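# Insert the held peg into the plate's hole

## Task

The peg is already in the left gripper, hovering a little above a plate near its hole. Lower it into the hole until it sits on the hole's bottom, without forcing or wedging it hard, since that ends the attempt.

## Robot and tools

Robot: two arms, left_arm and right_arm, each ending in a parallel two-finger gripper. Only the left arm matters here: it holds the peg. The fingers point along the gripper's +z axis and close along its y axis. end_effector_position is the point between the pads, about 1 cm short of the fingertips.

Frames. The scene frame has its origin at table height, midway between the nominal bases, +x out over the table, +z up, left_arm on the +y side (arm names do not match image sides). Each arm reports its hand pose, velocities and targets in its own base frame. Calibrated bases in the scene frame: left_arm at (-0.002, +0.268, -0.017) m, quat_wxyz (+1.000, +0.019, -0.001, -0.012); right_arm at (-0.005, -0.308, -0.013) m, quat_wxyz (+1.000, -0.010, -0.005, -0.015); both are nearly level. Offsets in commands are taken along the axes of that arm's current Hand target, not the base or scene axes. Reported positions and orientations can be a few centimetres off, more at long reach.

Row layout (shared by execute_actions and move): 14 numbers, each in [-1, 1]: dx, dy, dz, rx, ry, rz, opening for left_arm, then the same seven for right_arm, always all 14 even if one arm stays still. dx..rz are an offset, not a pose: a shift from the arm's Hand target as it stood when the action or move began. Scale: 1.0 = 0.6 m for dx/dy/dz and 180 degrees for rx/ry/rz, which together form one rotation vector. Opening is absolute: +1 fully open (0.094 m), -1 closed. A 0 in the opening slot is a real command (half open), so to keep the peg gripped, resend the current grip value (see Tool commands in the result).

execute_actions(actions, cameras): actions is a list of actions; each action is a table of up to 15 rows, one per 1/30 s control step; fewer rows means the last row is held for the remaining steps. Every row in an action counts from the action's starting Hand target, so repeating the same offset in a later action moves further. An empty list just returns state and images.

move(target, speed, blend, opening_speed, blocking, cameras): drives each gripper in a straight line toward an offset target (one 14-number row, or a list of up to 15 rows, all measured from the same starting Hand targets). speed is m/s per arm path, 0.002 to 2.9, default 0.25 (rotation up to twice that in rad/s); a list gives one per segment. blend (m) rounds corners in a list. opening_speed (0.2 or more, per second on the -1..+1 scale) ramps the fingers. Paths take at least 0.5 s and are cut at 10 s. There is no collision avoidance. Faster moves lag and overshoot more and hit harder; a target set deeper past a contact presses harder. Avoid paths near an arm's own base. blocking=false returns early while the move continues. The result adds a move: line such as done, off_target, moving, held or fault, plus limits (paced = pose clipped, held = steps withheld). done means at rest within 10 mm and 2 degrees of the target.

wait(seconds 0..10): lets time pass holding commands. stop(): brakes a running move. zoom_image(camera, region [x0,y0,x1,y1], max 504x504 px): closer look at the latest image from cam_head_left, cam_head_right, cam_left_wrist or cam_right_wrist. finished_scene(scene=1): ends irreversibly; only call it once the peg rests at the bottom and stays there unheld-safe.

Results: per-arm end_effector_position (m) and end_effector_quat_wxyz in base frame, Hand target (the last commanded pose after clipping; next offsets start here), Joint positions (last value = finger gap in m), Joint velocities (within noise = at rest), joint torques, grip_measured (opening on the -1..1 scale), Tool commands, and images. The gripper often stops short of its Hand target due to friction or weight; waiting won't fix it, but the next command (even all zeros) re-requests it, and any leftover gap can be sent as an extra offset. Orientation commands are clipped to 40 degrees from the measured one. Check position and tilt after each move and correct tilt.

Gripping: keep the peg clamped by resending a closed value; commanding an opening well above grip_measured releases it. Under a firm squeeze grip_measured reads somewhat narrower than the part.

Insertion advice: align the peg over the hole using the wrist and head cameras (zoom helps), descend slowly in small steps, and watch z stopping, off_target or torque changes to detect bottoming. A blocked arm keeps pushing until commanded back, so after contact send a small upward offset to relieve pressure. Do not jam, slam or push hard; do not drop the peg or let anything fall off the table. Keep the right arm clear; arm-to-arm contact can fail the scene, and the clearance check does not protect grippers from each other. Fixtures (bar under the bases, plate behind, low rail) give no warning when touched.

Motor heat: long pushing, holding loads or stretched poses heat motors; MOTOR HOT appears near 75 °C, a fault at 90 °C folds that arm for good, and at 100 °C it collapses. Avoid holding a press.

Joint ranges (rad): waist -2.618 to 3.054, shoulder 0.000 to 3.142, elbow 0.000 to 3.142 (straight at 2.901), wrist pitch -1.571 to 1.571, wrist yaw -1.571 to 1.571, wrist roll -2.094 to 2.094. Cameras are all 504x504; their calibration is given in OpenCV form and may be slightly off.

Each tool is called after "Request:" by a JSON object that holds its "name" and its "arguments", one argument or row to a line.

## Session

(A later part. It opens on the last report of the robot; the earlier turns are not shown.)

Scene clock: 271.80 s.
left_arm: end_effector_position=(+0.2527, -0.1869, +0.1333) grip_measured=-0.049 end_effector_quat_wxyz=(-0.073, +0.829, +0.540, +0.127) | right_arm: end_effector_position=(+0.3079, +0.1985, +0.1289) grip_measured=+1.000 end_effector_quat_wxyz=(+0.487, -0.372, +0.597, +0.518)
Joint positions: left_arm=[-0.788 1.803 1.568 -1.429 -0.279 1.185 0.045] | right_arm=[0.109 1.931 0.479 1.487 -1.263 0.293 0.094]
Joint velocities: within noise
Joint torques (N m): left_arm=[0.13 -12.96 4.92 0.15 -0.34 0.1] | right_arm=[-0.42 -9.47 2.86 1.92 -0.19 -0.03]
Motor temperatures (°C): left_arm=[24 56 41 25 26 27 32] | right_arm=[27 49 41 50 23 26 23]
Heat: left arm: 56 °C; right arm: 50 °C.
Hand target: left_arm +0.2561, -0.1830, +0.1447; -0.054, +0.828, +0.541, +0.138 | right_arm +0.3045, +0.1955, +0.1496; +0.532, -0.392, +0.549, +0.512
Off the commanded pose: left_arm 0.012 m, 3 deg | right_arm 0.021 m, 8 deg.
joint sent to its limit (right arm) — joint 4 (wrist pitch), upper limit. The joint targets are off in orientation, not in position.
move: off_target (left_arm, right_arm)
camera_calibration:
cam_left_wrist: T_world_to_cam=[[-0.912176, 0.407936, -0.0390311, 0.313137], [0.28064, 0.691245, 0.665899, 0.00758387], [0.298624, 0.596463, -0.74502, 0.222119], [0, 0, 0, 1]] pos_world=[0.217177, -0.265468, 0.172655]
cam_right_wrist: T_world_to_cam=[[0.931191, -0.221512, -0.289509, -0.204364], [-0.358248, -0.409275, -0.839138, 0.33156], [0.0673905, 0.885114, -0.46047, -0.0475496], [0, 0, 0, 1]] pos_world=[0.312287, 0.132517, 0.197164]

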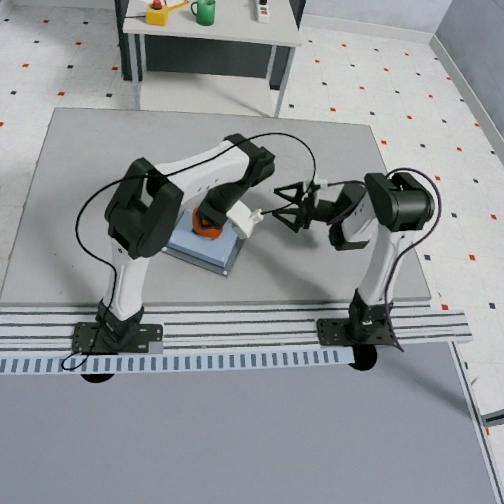

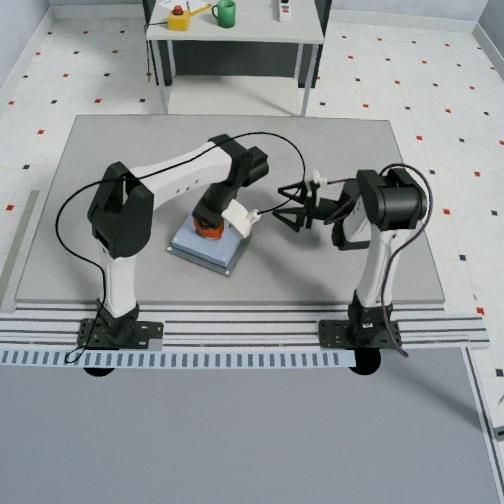

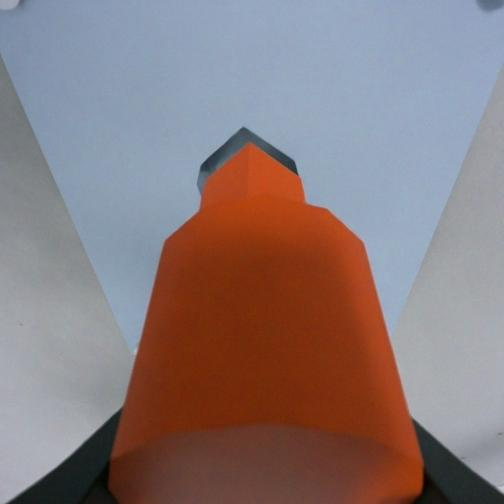

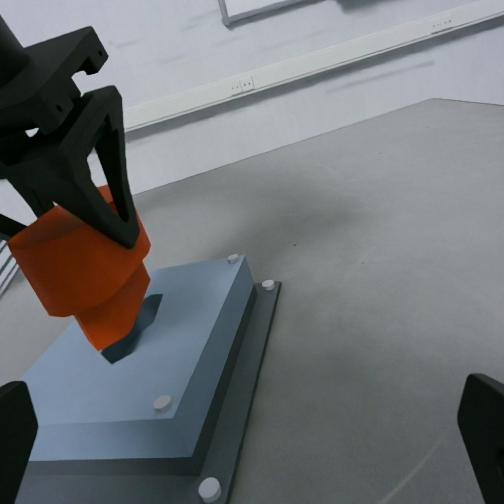

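Request:
{"name": "zoom_image", "arguments": {
  "camera": "cam_left_wrist",
  "region": [0, 0, 180, 180]
}}

Request:
{"name": "zoom_image", "arguments": {
  "camera": "cam_left_wrist",
  "region": [30, 200, 190, 360]
}}

Request:
{"name": "zoom_image", "arguments": {
  "camera": "cam_left_wrist",
  "region": [364, 40, 504, 180]
}}

Request:
{"name": "zoom_image", "arguments": {
  "camera": "cam_left_wrist",
  "region": [350, 200, 490, 340]
}}

Scaled by 2.800 from the camera's 504x504 image, which has a finer 720x720 frame.

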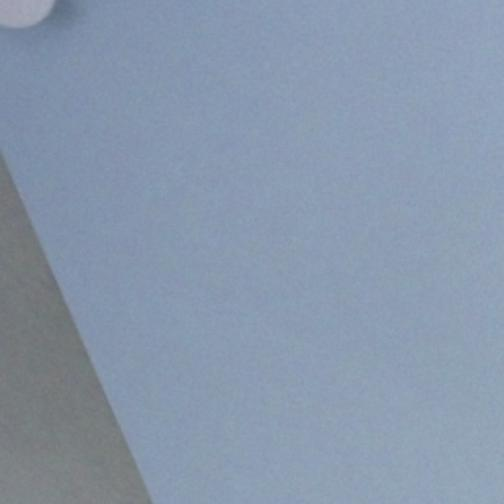

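Scaled by 3.150 from the camera's 504x504 image, which has a finer 720x720 frame.

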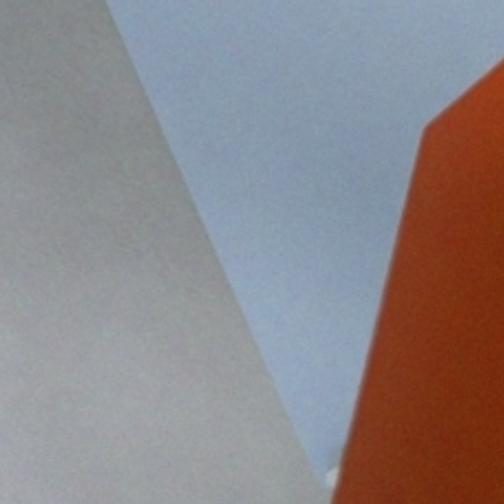

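Scaled by 3.600 from the camera's 504x504 image, which has a finer 720x720 frame.

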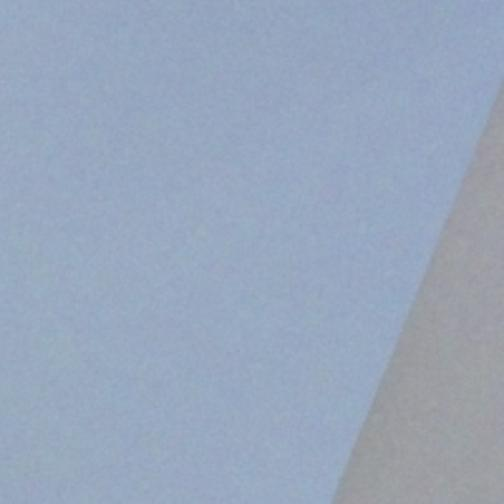

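Scaled by 3.600 from the camera's 504x504 image, which has a finer 720x720 frame.

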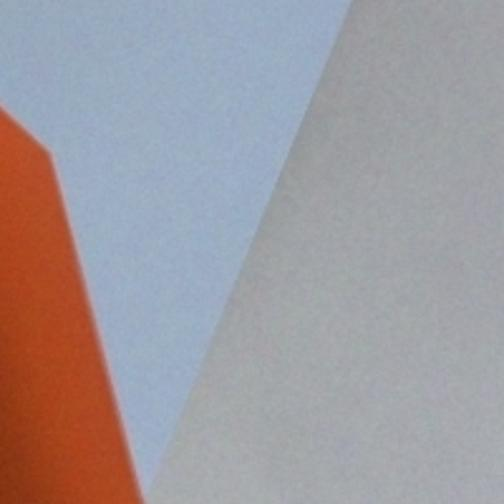

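Request:
{"name": "move", "arguments": {
  "target": [0.0013,-0.0014,0.0066,-0.0107,-0.0154,-0.0067,-1,0,0,0,0,0,0,1],
  "speed": 0.08
}}

Request:
{"name": "zoom_image", "arguments": {
  "camera": "cam_left_wrist",
  "region": [190, 110, 320, 240]
}}

Request:
{"name": "zoom_image", "arguments": {
  "camera": "cam_right_wrist",
  "region": [70, 260, 180, 370]
}}

Scene clock: 409.00 s.
left_arm: end_effector_position=(+0.2548, -0.1821, +0.1307) grip_measured=-0.050 end_effector_quat_wxyz=(-0.048, +0.827, +0.546, +0.127) | right_arm: end_effector_position=(+0.3079, +0.1985, +0.1289) grip_measured=+1.000 end_effector_quat_wxyz=(+0.487, -0.372, +0.597, +0.518)
Joint positions: left_arm=[-0.768 1.75 1.497 -1.358 -0.27 1.202 0.045] | right_arm=[0.109 1.931 0.479 1.487 -1.263 0.292 0.094]
Joint velocities: within noise
Joint torques (N m): left_arm=[0.29 -12.55 5.07 0.31 -0.09 0.11] | right_arm=[-0.43 -9.47 2.84 1.91 -0.18 -0.03]
Motor temperatures (°C): left_arm=[24 59 39 25 26 27 33] | right_arm=[27 55 40 54 23 26 23]
Heat: left arm: 59 °C; right arm: 55 °C.
Hand target: left_arm +0.2563, -0.1810, +0.1411; -0.025, +0.826, +0.548, +0.128 | right_arm +0.3045, +0.1955, +0.1496; +0.532, -0.392, +0.549, +0.512
Off the commanded pose: left_arm 0.011 m, 3 deg | right_arm 0.021 m, 8 deg.
joint sent to its limit (right arm) — joint 4 (wrist pitch), upper limit. The joint targets are off in orientation, not in position.
move: off_target (left_arm, right_arm)
camera_calibration:
cam_left_wrist: T_world_to_cam=[[-0.912174, 0.401529, -0.0819318, 0.317432], [0.25887, 0.719569, 0.644365, 0.0189183], [0.317687, 0.566563, -0.760316, 0.208398], [0, 0, 0, 1]] pos_world=[0.21845, -0.259142, 0.172266]
cam_right_wrist: T_world_to_cam=[[0.931388, -0.221581, -0.288821, -0.204458], [-0.357671, -0.409422, -0.839312, 0.331397], [0.0677262, 0.885028, -0.460585, -0.0476142], [0, 0, 0, 1]] pos_world=[0.312186, 0.132517, 0.197163]

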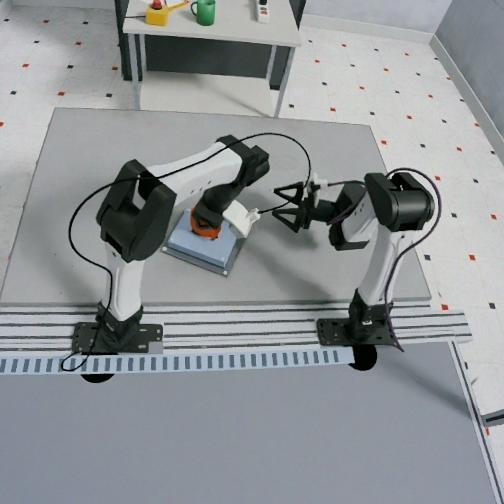

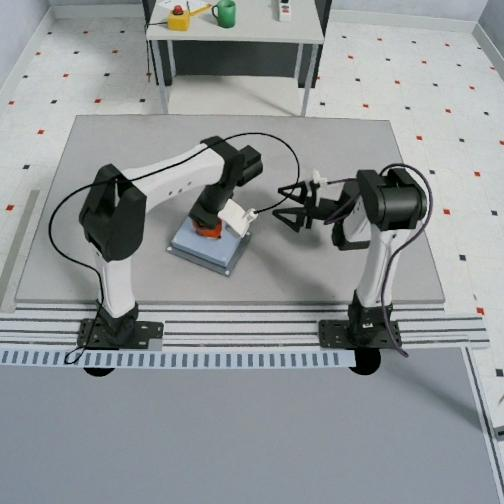

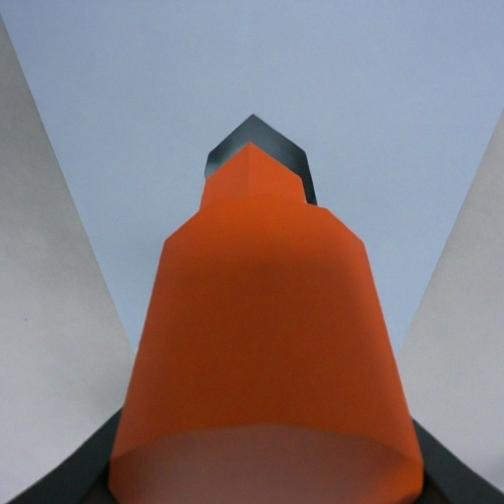

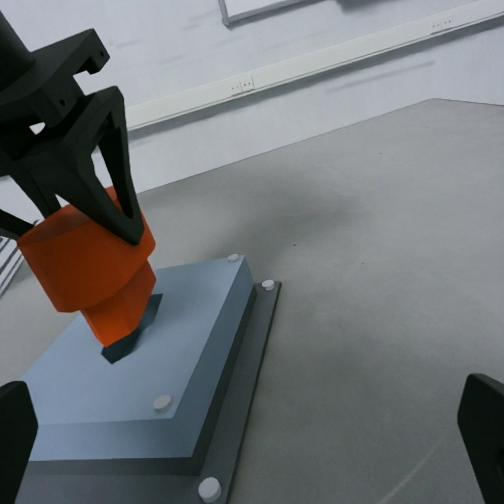

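Scaled by 3.877 from the camera's 504x504 image, which has a finer 720x720 frame.

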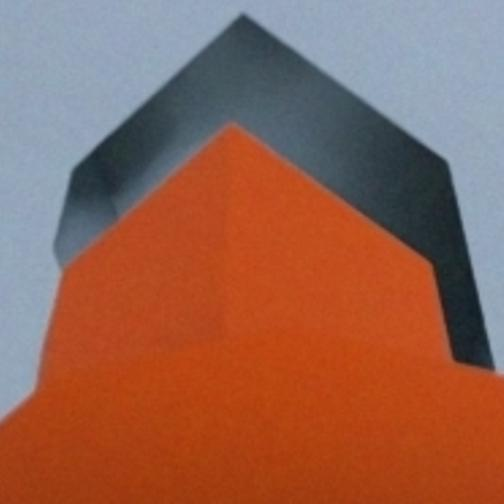

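Scaled by 4.582 from the camera's 504x504 image, which has a finer 720x720 frame.

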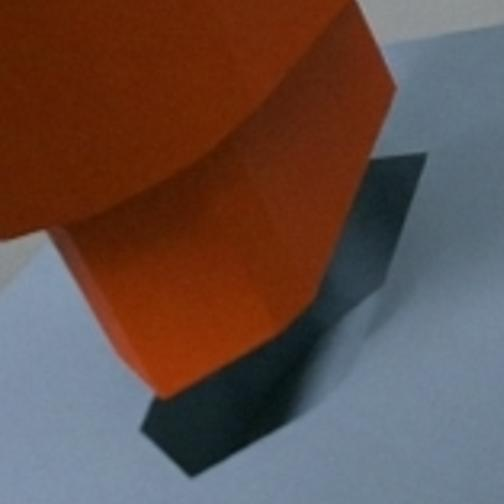

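Request:
{"name": "zoom_image", "arguments": {
  "camera": "cam_right_wrist",
  "region": [0, 190, 170, 360]
}}

Request:
{"name": "zoom_image", "arguments": {
  "camera": "cam_right_wrist",
  "region": [10, 220, 60, 270]
}}

Request:
{"name": "zoom_image", "arguments": {
  "camera": "cam_right_wrist",
  "region": [30, 280, 80, 330]
}}

Request:
{"name": "zoom_image", "arguments": {
  "camera": "cam_right_wrist",
  "region": [130, 200, 190, 260]
}}

Scaled by 2.965 from the camera's 504x504 image, which has a finer 720x720 frame.

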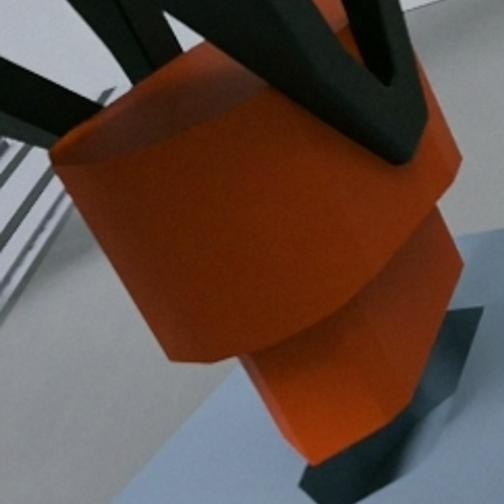

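Scaled by 10.080 from the camera's 504x504 image, which has a finer 720x720 frame.

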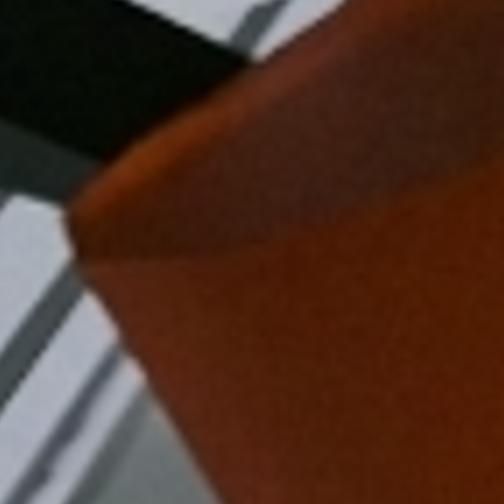

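Scaled by 10.080 from the camera's 504x504 image, which has a finer 720x720 frame.

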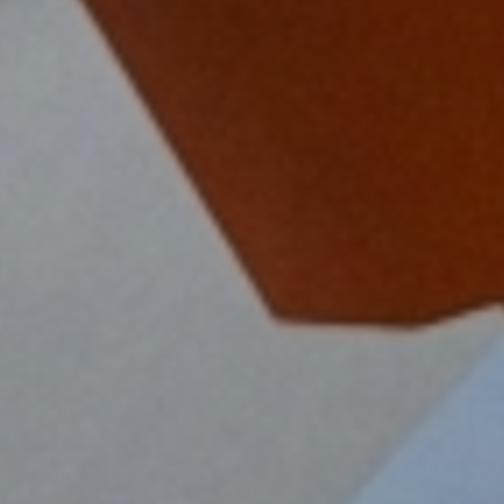

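Scaled by 8.400 from the camera's 504x504 image, which has a finer 720x720 frame.

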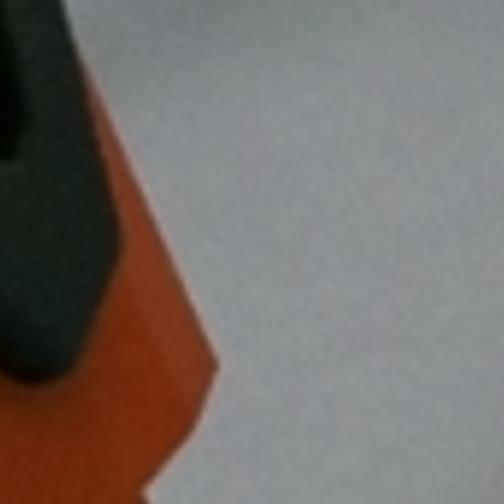

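Request:
{"name": "move", "arguments": {
  "target": [-0.0047,-0.0010,0.0073,0,-0.0061,0,-1,0,0,0,0,0,0,1],
  "speed": 0.05
}}

Request:
{"name": "zoom_image", "arguments": {
  "camera": "cam_left_wrist",
  "region": [190, 110, 320, 240]
}}

Request:
{"name": "zoom_image", "arguments": {
  "camera": "cam_right_wrist",
  "region": [70, 260, 180, 370]
}}

Scene clock: 447.97 s.
left_arm: end_effector_position=(+0.2537, -0.1835, +0.1242) grip_measured=-0.050 end_effector_quat_wxyz=(-0.046, +0.828, +0.545, +0.119) | right_arm: end_effector_position=(+0.3079, +0.1985, +0.1289) grip_measured=+1.000 end_effector_quat_wxyz=(+0.488, -0.372, +0.597, +0.517)
Joint positions: left_arm=[-0.764 1.75 1.474 -1.333 -0.253 1.208 0.045] | right_arm=[0.109 1.931 0.479 1.487 -1.263 0.291 0.094]
Joint velocities: within noise
Joint torques (N m): left_arm=[0.34 -13 5.08 0.31 -0.09 0.1] | right_arm=[-0.38 -9.46 2.92 1.9 -0.19 -0.02]
Motor temperatures (°C): left_arm=[24 66 38 25 26 27 33] | right_arm=[27 56 39 55 23 26 23]
Heat: left arm: 66 °C; right arm: 56 °C.
Hand target: left_arm +0.2554, -0.1826, +0.1361; -0.020, +0.827, +0.548, +0.120 | right_arm +0.3045, +0.1955, +0.1496; +0.532, -0.392, +0.549, +0.512
Off the commanded pose: left_arm 0.012 m, 3 deg | right_arm 0.021 m, 8 deg.
joint sent to its limit (right arm) — joint 4 (wrist pitch), upper limit. The joint targets are off in orientation, not in position.
move: off_target (left_arm, right_arm)
camera_calibration:
cam_left_wrist: T_world_to_cam=[[-0.912353, 0.40213, -0.0768309, 0.316051], [0.267552, 0.727691, 0.63157, 0.025256], [0.309883, 0.555659, -0.771502, 0.205988], [0, 0, 0, 1]] pos_world=[0.217761, -0.259931, 0.167252]
cam_right_wrist: T_world_to_cam=[[0.931718, -0.221667, -0.28769, -0.204679], [-0.356706, -0.409596, -0.839638, 0.331146], [0.0682835, 0.884927, -0.460698, -0.0477462], [0, 0, 0, 1]] pos_world=[0.312085, 0.132517, 0.197162]

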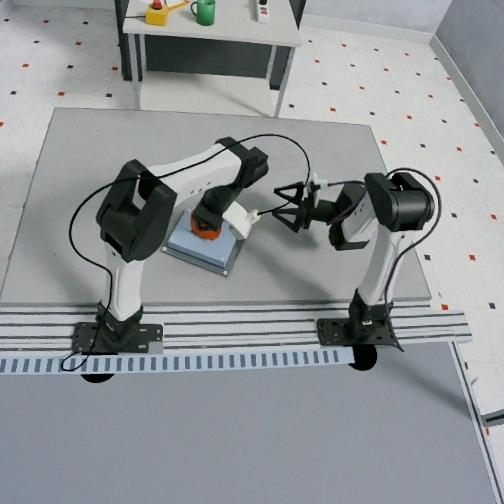

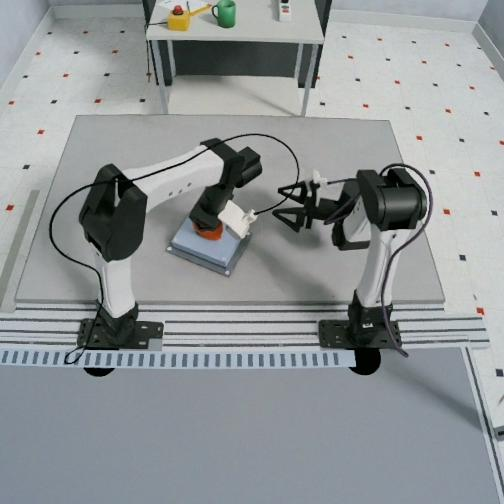

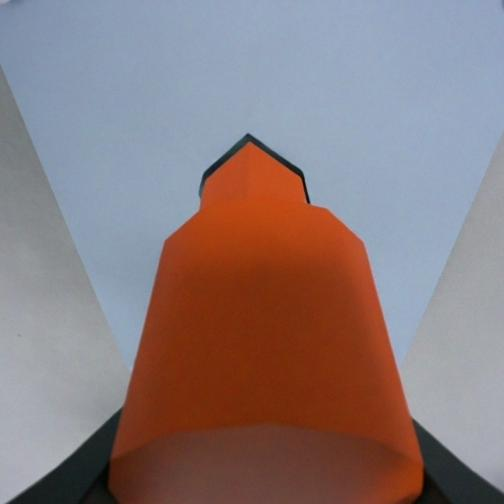

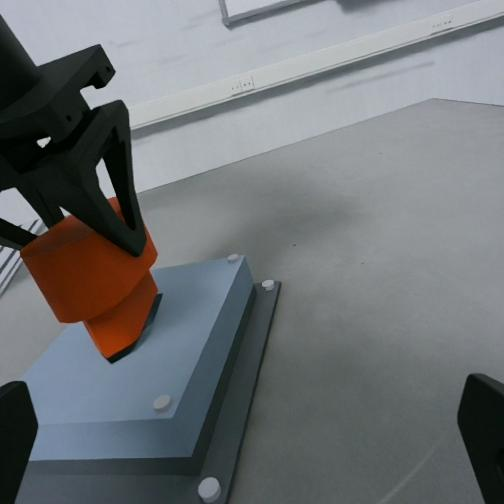

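Scaled by 3.877 from the camera's 504x504 image, which has a finer 720x720 frame.

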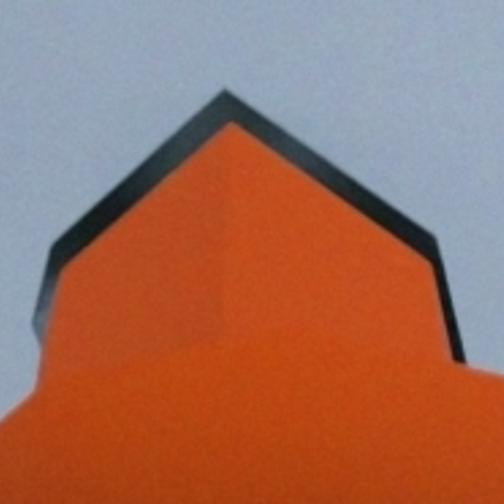

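Scaled by 4.582 from the camera's 504x504 image, which has a finer 720x720 frame.

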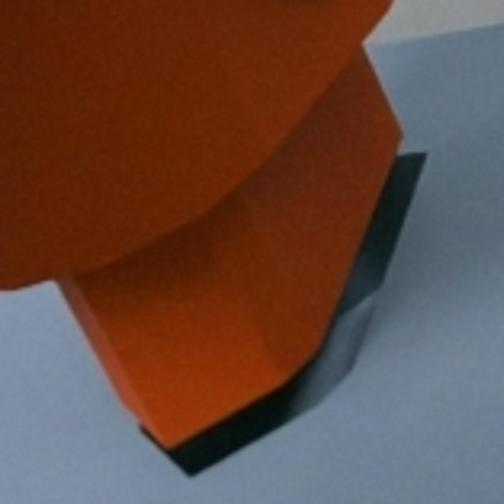

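Request:
{"name": "move", "arguments": {
  "target": [-0.0009,-0.0001,0.0085,0,0,0,-1,0,0,0,0,0,0,1],
  "speed": 0.04
}}

Request:
{"name": "zoom_image", "arguments": {
  "camera": "cam_left_wrist",
  "region": [190, 110, 320, 240]
}}

Request:
{"name": "zoom_image", "arguments": {
  "camera": "cam_right_wrist",
  "region": [70, 260, 180, 370]
}}

Scene clock: 462.73 s.
left_arm: end_effector_position=(+0.2538, -0.1837, +0.1204) grip_measured=-0.050 end_effector_quat_wxyz=(-0.043, +0.829, +0.545, +0.119) | right_arm: end_effector_position=(+0.3079, +0.1985, +0.1289) grip_measured=+1.000 end_effector_quat_wxyz=(+0.488, -0.373, +0.597, +0.517)
Joint positions: left_arm=[-0.764 1.746 1.455 -1.312 -0.252 1.211 0.045] | right_arm=[0.109 1.931 0.479 1.487 -1.263 0.29 0.094]
Joint velocities: within noise
Joint torques (N m): left_arm=[0.51 -12.59 5.07 0.32 -0.09 0.09] | right_arm=[-0.39 -9.46 2.91 1.92 -0.18 0]
Motor temperatures (°C): left_arm=[24 68 38 25 26 27 33] | right_arm=[27 56 39 56 23 26 23]
Heat: left arm: 68 °C; right arm: 56 °C.
Hand target: left_arm +0.2561, -0.1822, +0.1310; -0.020, +0.827, +0.548, +0.120 | right_arm +0.3045, +0.1955, +0.1496; +0.532, -0.391, +0.549, +0.512
Off the commanded pose: left_arm 0.011 m, 3 deg | right_arm 0.021 m, 8 deg.
joint sent to its limit (right arm) — joint 4 (wrist pitch), upper limit. The joint targets are off in orientation, not in position.
move: off_target (left_arm, right_arm)
camera_calibration:
cam_left_wrist: T_world_to_cam=[[-0.911259, 0.403824, -0.0808255, 0.316407], [0.267307, 0.729264, 0.629858, 0.0282545], [0.313295, 0.552358, -0.772494, 0.201771], [0, 0, 0, 1]] pos_world=[0.217562, -0.259828, 0.163644]
cam_right_wrist: T_world_to_cam=[[0.932046, -0.221752, -0.286558, -0.204992], [-0.355739, -0.40977, -0.839963, 0.33093], [0.0688408, 0.884825, -0.46081, -0.047885], [0, 0, 0, 1]] pos_world=[0.312084, 0.132518, 0.197161]

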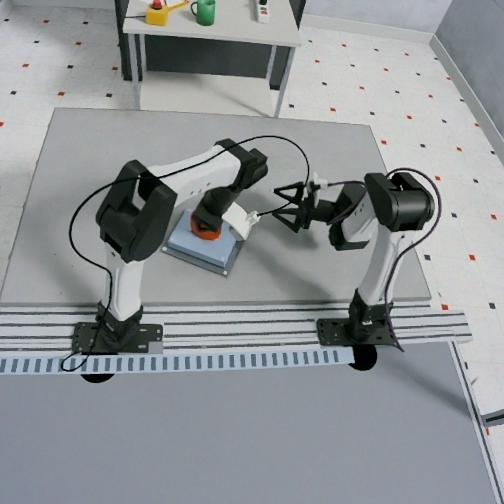

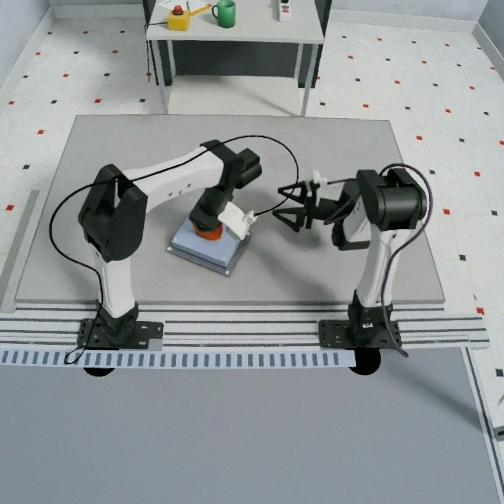

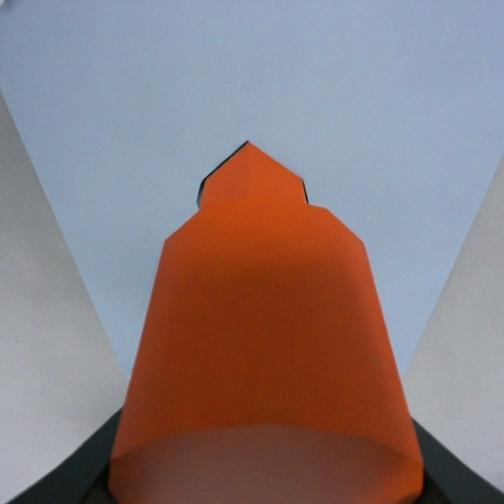

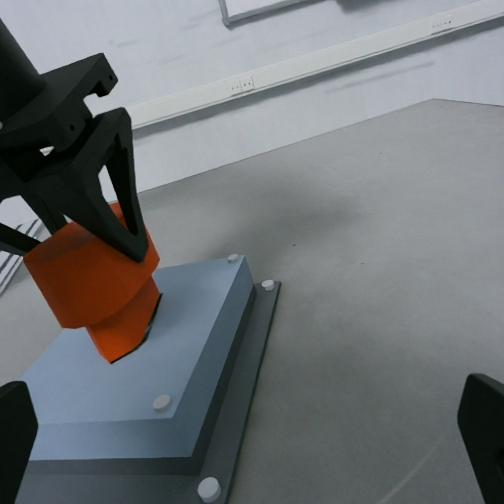

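Scaled by 3.877 from the camera's 504x504 image, which has a finer 720x720 frame.

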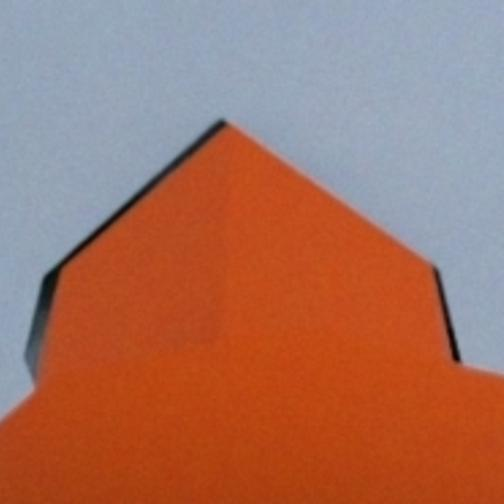

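Scaled by 4.582 from the camera's 504x504 image, which has a finer 720x720 frame.

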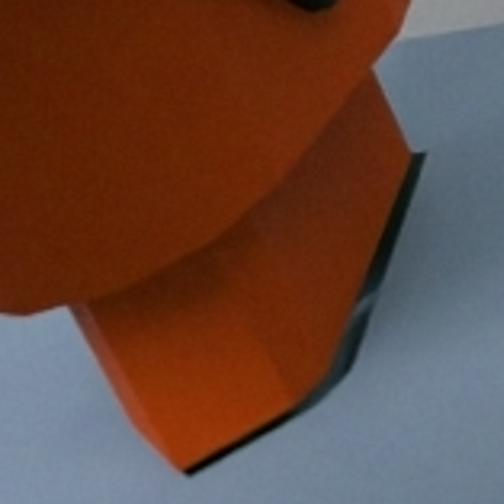

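Request:
{"name": "move", "arguments": {
  "target": [
    [0.0006,0.0014,0.0003,-0.0011,0,0.0032,-1,0,0,0,0,0,0,1],
    [-0.0008,0.0009,0.0051,-0.0011,0,0.0032,-1,0,0,0,0,0,0,1]
  ],
  "speed": [0.03,0.03],
  "cameras": ["cam_left_wrist","cam_right_wrist"]
}}

Request:
{"name": "zoom_image", "arguments": {
  "camera": "cam_left_wrist",
  "region": [190, 110, 320, 240]
}}

Request:
{"name": "zoom_image", "arguments": {
  "camera": "cam_right_wrist",
  "region": [70, 260, 180, 370]
}}

Scene clock: 478.33 s.
left_arm: end_effector_position=(+0.2549, -0.1831, +0.1174) grip_measured=-0.050 end_effector_quat_wxyz=(-0.042, +0.831, +0.542, +0.119) | right_arm: end_effector_position=(+0.3079, +0.1985, +0.1289) grip_measured=+1.000 end_effector_quat_wxyz=(+0.488, -0.373, +0.596, +0.517)
Joint positions: left_arm=[-0.76 1.745 1.443 -1.296 -0.252 1.223 0.045] | right_arm=[0.109 1.931 0.479 1.487 -1.263 0.289 0.094]
Joint velocities: within noise
Joint torques (N m): left_arm=[0.29 -12.53 5.09 0.36 -0.1 0.09] | right_arm=[-0.38 -9.44 2.86 1.93 -0.21 0.01]
Motor temperatures (°C): left_arm=[24 63 39 25 26 27 33] | right_arm=[27 56 39 56 23 26 23]
Heat: left arm: 63 °C; right arm: 56 °C.
Hand target: left_arm +0.2570, -0.1823, +0.1280; -0.019, +0.830, +0.544, +0.121 | right_arm +0.3045, +0.1955, +0.1496; +0.532, -0.391, +0.549, +0.512
Off the commanded pose: left_arm 0.011 m, 3 deg | right_arm 0.021 m, 8 deg.
joint sent to its limit (right arm) — joint 4 (wrist pitch), upper limit. The joint targets are off in orientation, not in position.
move: off_target (left_arm, right_arm)
camera_calibration:
cam_left_wrist: T_world_to_cam=[[-0.9081, 0.410753, -0.0814663, 0.317474], [0.272698, 0.727708, 0.629346, 0.0278507], [0.317789, 0.549294, -0.772843, 0.197074], [0, 0, 0, 1]] pos_world=[0.218075, -0.258922, 0.160643]
cam_right_wrist: T_world_to_cam=[[0.932145, -0.221727, -0.286258, -0.20497], [-0.355459, -0.409803, -0.840066, 0.330873], [0.0689565, 0.884816, -0.46081, -0.0480016], [0, 0, 0, 1]] pos_world=[0.311983, 0.132618, 0.197161]
Images, in order (width x height): cam_left_wrist 504x504, cam_right_wrist 504x504.

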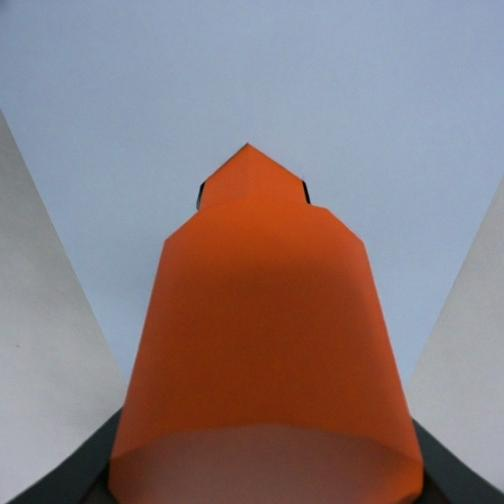

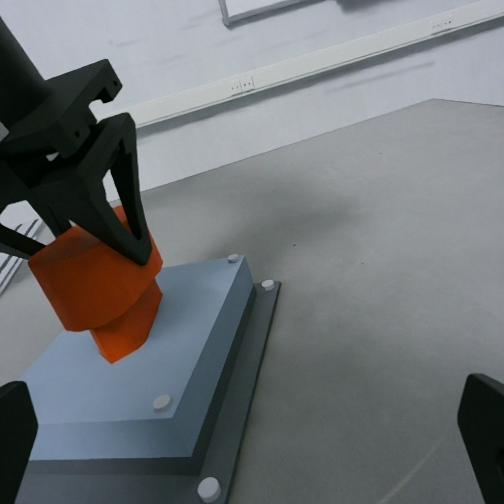

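Scaled by 3.877 from the camera's 504x504 image, which has a finer 720x720 frame.

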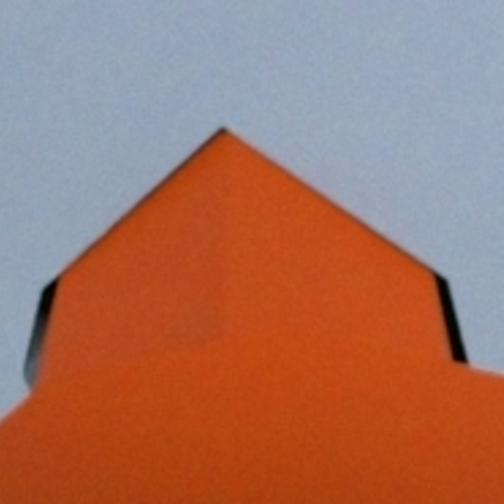

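Scaled by 4.582 from the camera's 504x504 image, which has a finer 720x720 frame.

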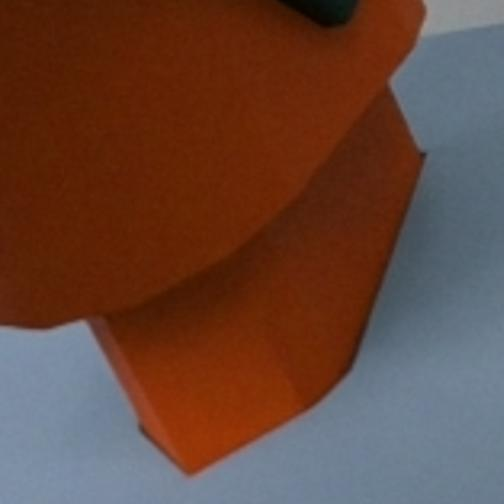

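Request:
{"name": "move", "arguments": {
  "target": [-0.0014,-0.0010,0.0098,0,0,0,-1,0,0,0,0,0,0,1],
  "speed": 0.03,
  "cameras": ["cam_left_wrist","cam_right_wrist"]
}}

Request:
{"name": "zoom_image", "arguments": {
  "camera": "cam_left_wrist",
  "region": [190, 110, 320, 240]
}}

Request:
{"name": "zoom_image", "arguments": {
  "camera": "cam_right_wrist",
  "region": [70, 260, 180, 370]
}}

Scene clock: 484.10 s.
left_arm: end_effector_position=(+0.2546, -0.1828, +0.1115) grip_measured=-0.049 end_effector_quat_wxyz=(-0.042, +0.831, +0.541, +0.119) | right_arm: end_effector_position=(+0.3079, +0.1985, +0.1289) grip_measured=+1.000 end_effector_quat_wxyz=(+0.488, -0.373, +0.596, +0.517)
Joint positions: left_arm=[-0.76 1.745 1.42 -1.273 -0.252 1.224 0.045] | right_arm=[0.109 1.931 0.479 1.487 -1.263 0.289 0.094]
Joint velocities: within noise
Joint torques (N m): left_arm=[0.42 -12.51 5.07 0.31 -0.1 0.09] | right_arm=[-0.39 -9.43 2.93 1.92 -0.18 0]
Motor temperatures (°C): left_arm=[24 63 39 25 26 27 33] | right_arm=[27 56 39 56 23 26 23]
Heat: left arm: 63 °C; right arm: 56 °C.
Hand target: left_arm +0.2572, -0.1818, +0.1221; -0.019, +0.830, +0.544, +0.121 | right_arm +0.3045, +0.1955, +0.1496; +0.532, -0.391, +0.549, +0.512
Off the commanded pose: left_arm 0.011 m, 3 deg | right_arm 0.021 m, 8 deg.
joint sent to its limit (right arm) — joint 4 (wrist pitch), upper limit. The joint targets are off in orientation, not in position.
move: off_target (left_arm, right_arm)
camera_calibration:
cam_left_wrist: T_world_to_cam=[[-0.9075, 0.412076, -0.0814674, 0.316728], [0.273769, 0.727329, 0.629319, 0.0310634], [0.318581, 0.548804, -0.772865, 0.192256], [0, 0, 0, 1]] pos_world=[0.217678, -0.25862, 0.154843]
cam_right_wrist: T_world_to_cam=[[0.932267, -0.221777, -0.285819, -0.205088], [-0.355095, -0.409901, -0.840172, 0.330793], [0.0691731, 0.884758, -0.460889, -0.0480463], [0, 0, 0, 1]] pos_world=[0.311983, 0.132618, 0.197161]
Images, in order (width x height): cam_left_wrist 504x504, cam_right_wrist 504x504.

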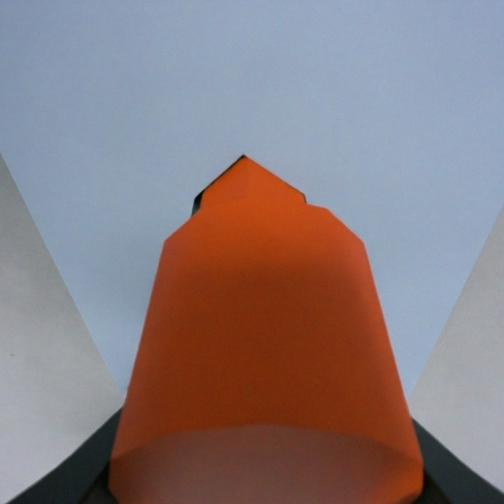

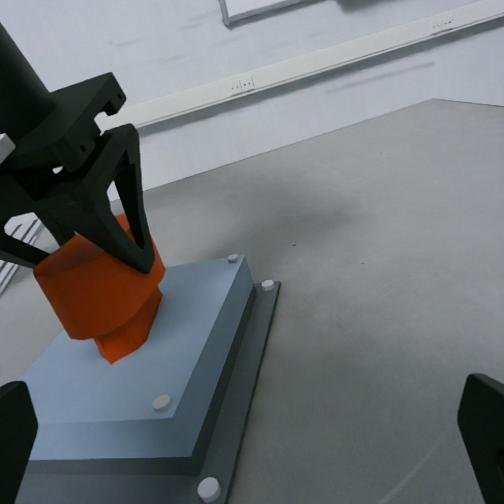

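Scaled by 3.877 from the camera's 504x504 image, which has a finer 720x720 frame.

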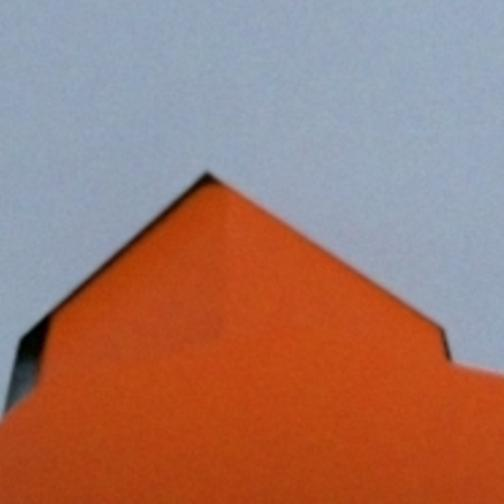

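Scaled by 4.582 from the camera's 504x504 image, which has a finer 720x720 frame.

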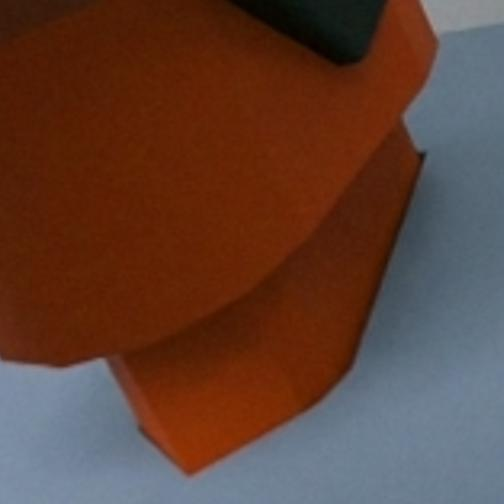

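Request:
{"name": "move", "arguments": {
  "target": [-0.0010,0.0005,0.0098,0,0,0,-1,0,0,0,0,0,0,1],
  "speed": 0.03,
  "cameras": ["cam_left_wrist","cam_right_wrist"]
}}

Request:
{"name": "zoom_image", "arguments": {
  "camera": "cam_left_wrist",
  "region": [180, 130, 330, 280]
}}

Request:
{"name": "zoom_image", "arguments": {
  "camera": "cam_right_wrist",
  "region": [70, 260, 180, 370]
}}

Scene clock: 491.97 s.
left_arm: end_effector_position=(+0.2557, -0.1820, +0.1067) grip_measured=-0.049 end_effector_quat_wxyz=(-0.041, +0.831, +0.542, +0.120) | right_arm: end_effector_position=(+0.3078, +0.1985, +0.1289) grip_measured=+1.000 end_effector_quat_wxyz=(+0.488, -0.373, +0.596, +0.517)
Joint positions: left_arm=[-0.756 1.745 1.4 -1.25 -0.252 1.227 0.045] | right_arm=[0.109 1.931 0.479 1.487 -1.264 0.288 0.094]
Joint velocities: within noise
Joint torques (N m): left_arm=[0.34 -12.19 5.07 0.35 -0.1 0.08] | right_arm=[-0.44 -9.47 2.95 1.93 -0.2 0.01]
Motor temperatures (°C): left_arm=[24 63 38 25 26 27 33] | right_arm=[27 57 39 56 23 26 23]
Heat: left arm: 63 °C; right arm: 57 °C.
Hand target: left_arm +0.2583, -0.1815, +0.1163; -0.019, +0.830, +0.544, +0.121 | right_arm +0.3045, +0.1955, +0.1496; +0.532, -0.392, +0.549, +0.512
Off the commanded pose: left_arm 0.010 m, 3 deg | right_arm 0.021 m, 8 deg.
joint sent to its limit (right arm) — joint 4 (wrist pitch), upper limit. The joint targets are off in orientation, not in position.
move: off_target (left_arm, right_arm)
camera_calibration:
cam_left_wrist: T_world_to_cam=[[-0.907859, 0.41079, -0.0839217, 0.316986], [0.271718, 0.728885, 0.628407, 0.0341458], [0.319312, 0.547702, -0.773345, 0.187359], [0, 0, 0, 1]] pos_world=[0.218674, -0.25772, 0.150038]
cam_right_wrist: T_world_to_cam=[[0.93244, -0.221447, -0.285512, -0.205152], [-0.354677, -0.41006, -0.840271, 0.330667], [0.0689985, 0.884766, -0.460899, -0.047984], [0, 0, 0, 1]] pos_world=[0.311883, 0.132618, 0.19716]
Images, in order (width x height): cam_left_wrist 504x504, cam_right_wrist 504x504.

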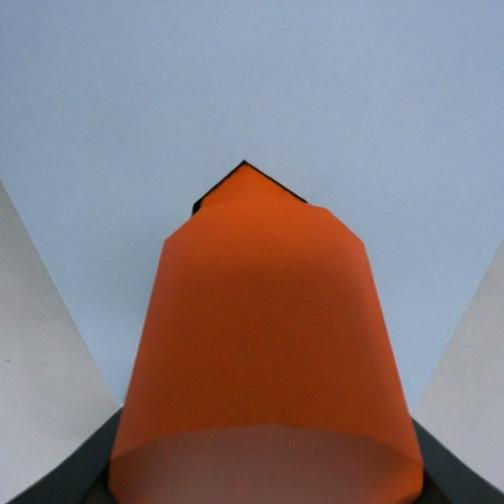

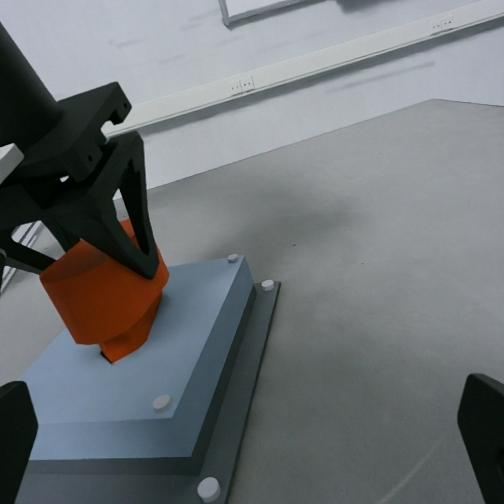

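Scaled by 3.360 from the camera's 504x504 image, which has a finer 720x720 frame.

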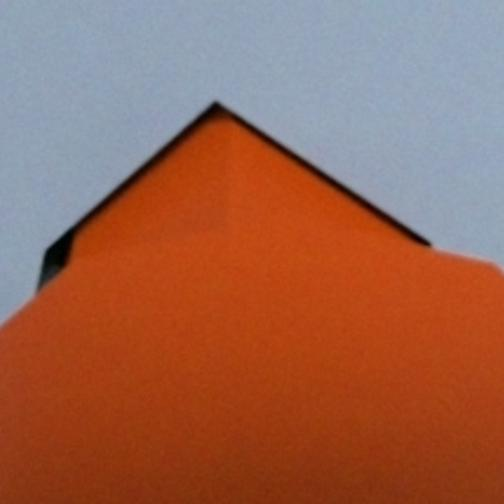

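Scaled by 4.582 from the camera's 504x504 image, which has a finer 720x720 frame.

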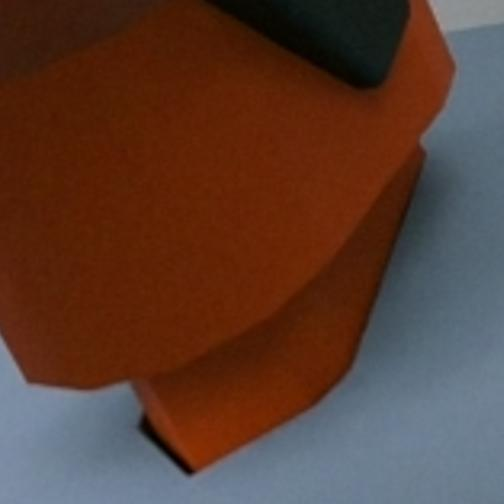

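Request:
{"name": "move", "arguments": {
  "target": [-0.0015,0.0000,0.0080,0,0,0,-1,0,0,0,0,0,0,1],
  "speed": 0.03,
  "cameras": ["cam_left_wrist","cam_right_wrist"]
}}

Request:
{"name": "zoom_image", "arguments": {
  "camera": "cam_left_wrist",
  "region": [180, 130, 330, 280]
}}

Request:
{"name": "zoom_image", "arguments": {
  "camera": "cam_right_wrist",
  "region": [70, 260, 180, 370]
}}

Scene clock: 496.27 s.
left_arm: end_effector_position=(+0.2557, -0.1821, +0.1028) grip_measured=-0.049 end_effector_quat_wxyz=(-0.040, +0.831, +0.541, +0.120) | right_arm: end_effector_position=(+0.3078, +0.1985, +0.1289) grip_measured=+1.000 end_effector_quat_wxyz=(+0.488, -0.373, +0.596, +0.517)
Joint positions: left_arm=[-0.756 1.745 1.385 -1.232 -0.252 1.228 0.045] | right_arm=[0.109 1.931 0.479 1.487 -1.264 0.288 0.094]
Joint velocities: within noise
Joint torques (N m): left_arm=[0.42 -11.92 5.05 0.37 -0.1 0.09] | right_arm=[-0.46 -9.5 2.88 1.91 -0.2 0]
Motor temperatures (°C): left_arm=[24 63 38 25 26 27 33] | right_arm=[27 57 39 56 23 26 23]
Heat: left arm: 63 °C; right arm: 57 °C.
Hand target: left_arm +0.2588, -0.1816, +0.1115; -0.019, +0.830, +0.544, +0.121 | right_arm +0.3045, +0.1955, +0.1496; +0.532, -0.392, +0.549, +0.512
Off the commanded pose: left_arm 0.009 m, 2 deg | right_arm 0.021 m, 8 deg.
joint sent to its limit (right arm) — joint 4 (wrist pitch), upper limit. The joint targets are off in orientation, not in position.
move: off_target (right_arm)
camera_calibration:
cam_left_wrist: T_world_to_cam=[[-0.907299, 0.411646, -0.0857633, 0.316944], [0.271707, 0.729612, 0.627568, 0.0368739], [0.32091, 0.546089, -0.773824, 0.183754], [0, 0, 0, 1]] pos_world=[0.218575, -0.257718, 0.146234]
cam_right_wrist: T_world_to_cam=[[0.932534, -0.221543, -0.285129, -0.205244], [-0.354385, -0.410175, -0.840338, 0.330604], [0.0692183, 0.884689, -0.461013, -0.0480201], [0, 0, 0, 1]] pos_world=[0.311882, 0.132618, 0.19716]
Images, in order (width x height): cam_left_wrist 504x504, cam_right_wrist 504x504.

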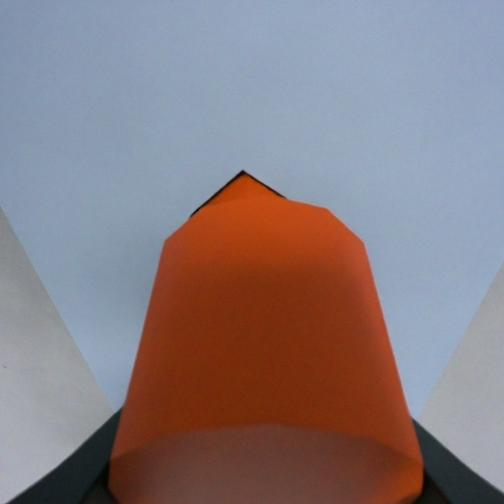

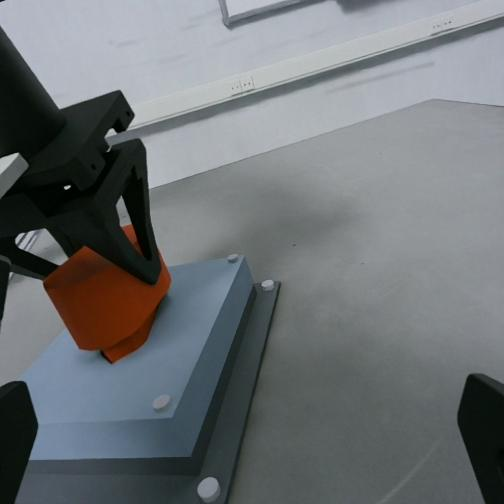

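Scaled by 3.360 from the camera's 504x504 image, which has a finer 720x720 frame.

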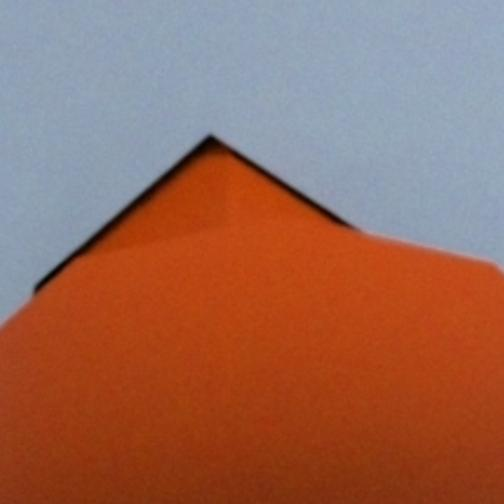

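Scaled by 4.582 from the camera's 504x504 image, which has a finer 720x720 frame.

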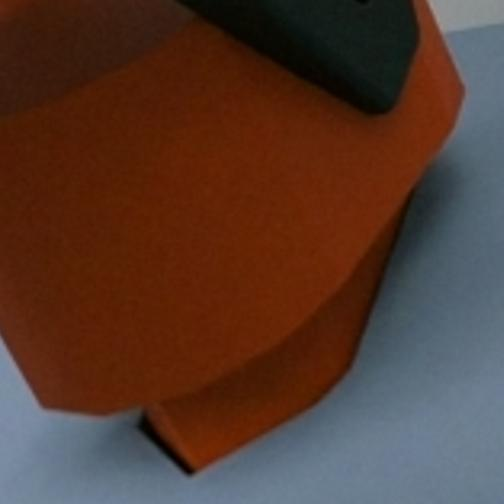

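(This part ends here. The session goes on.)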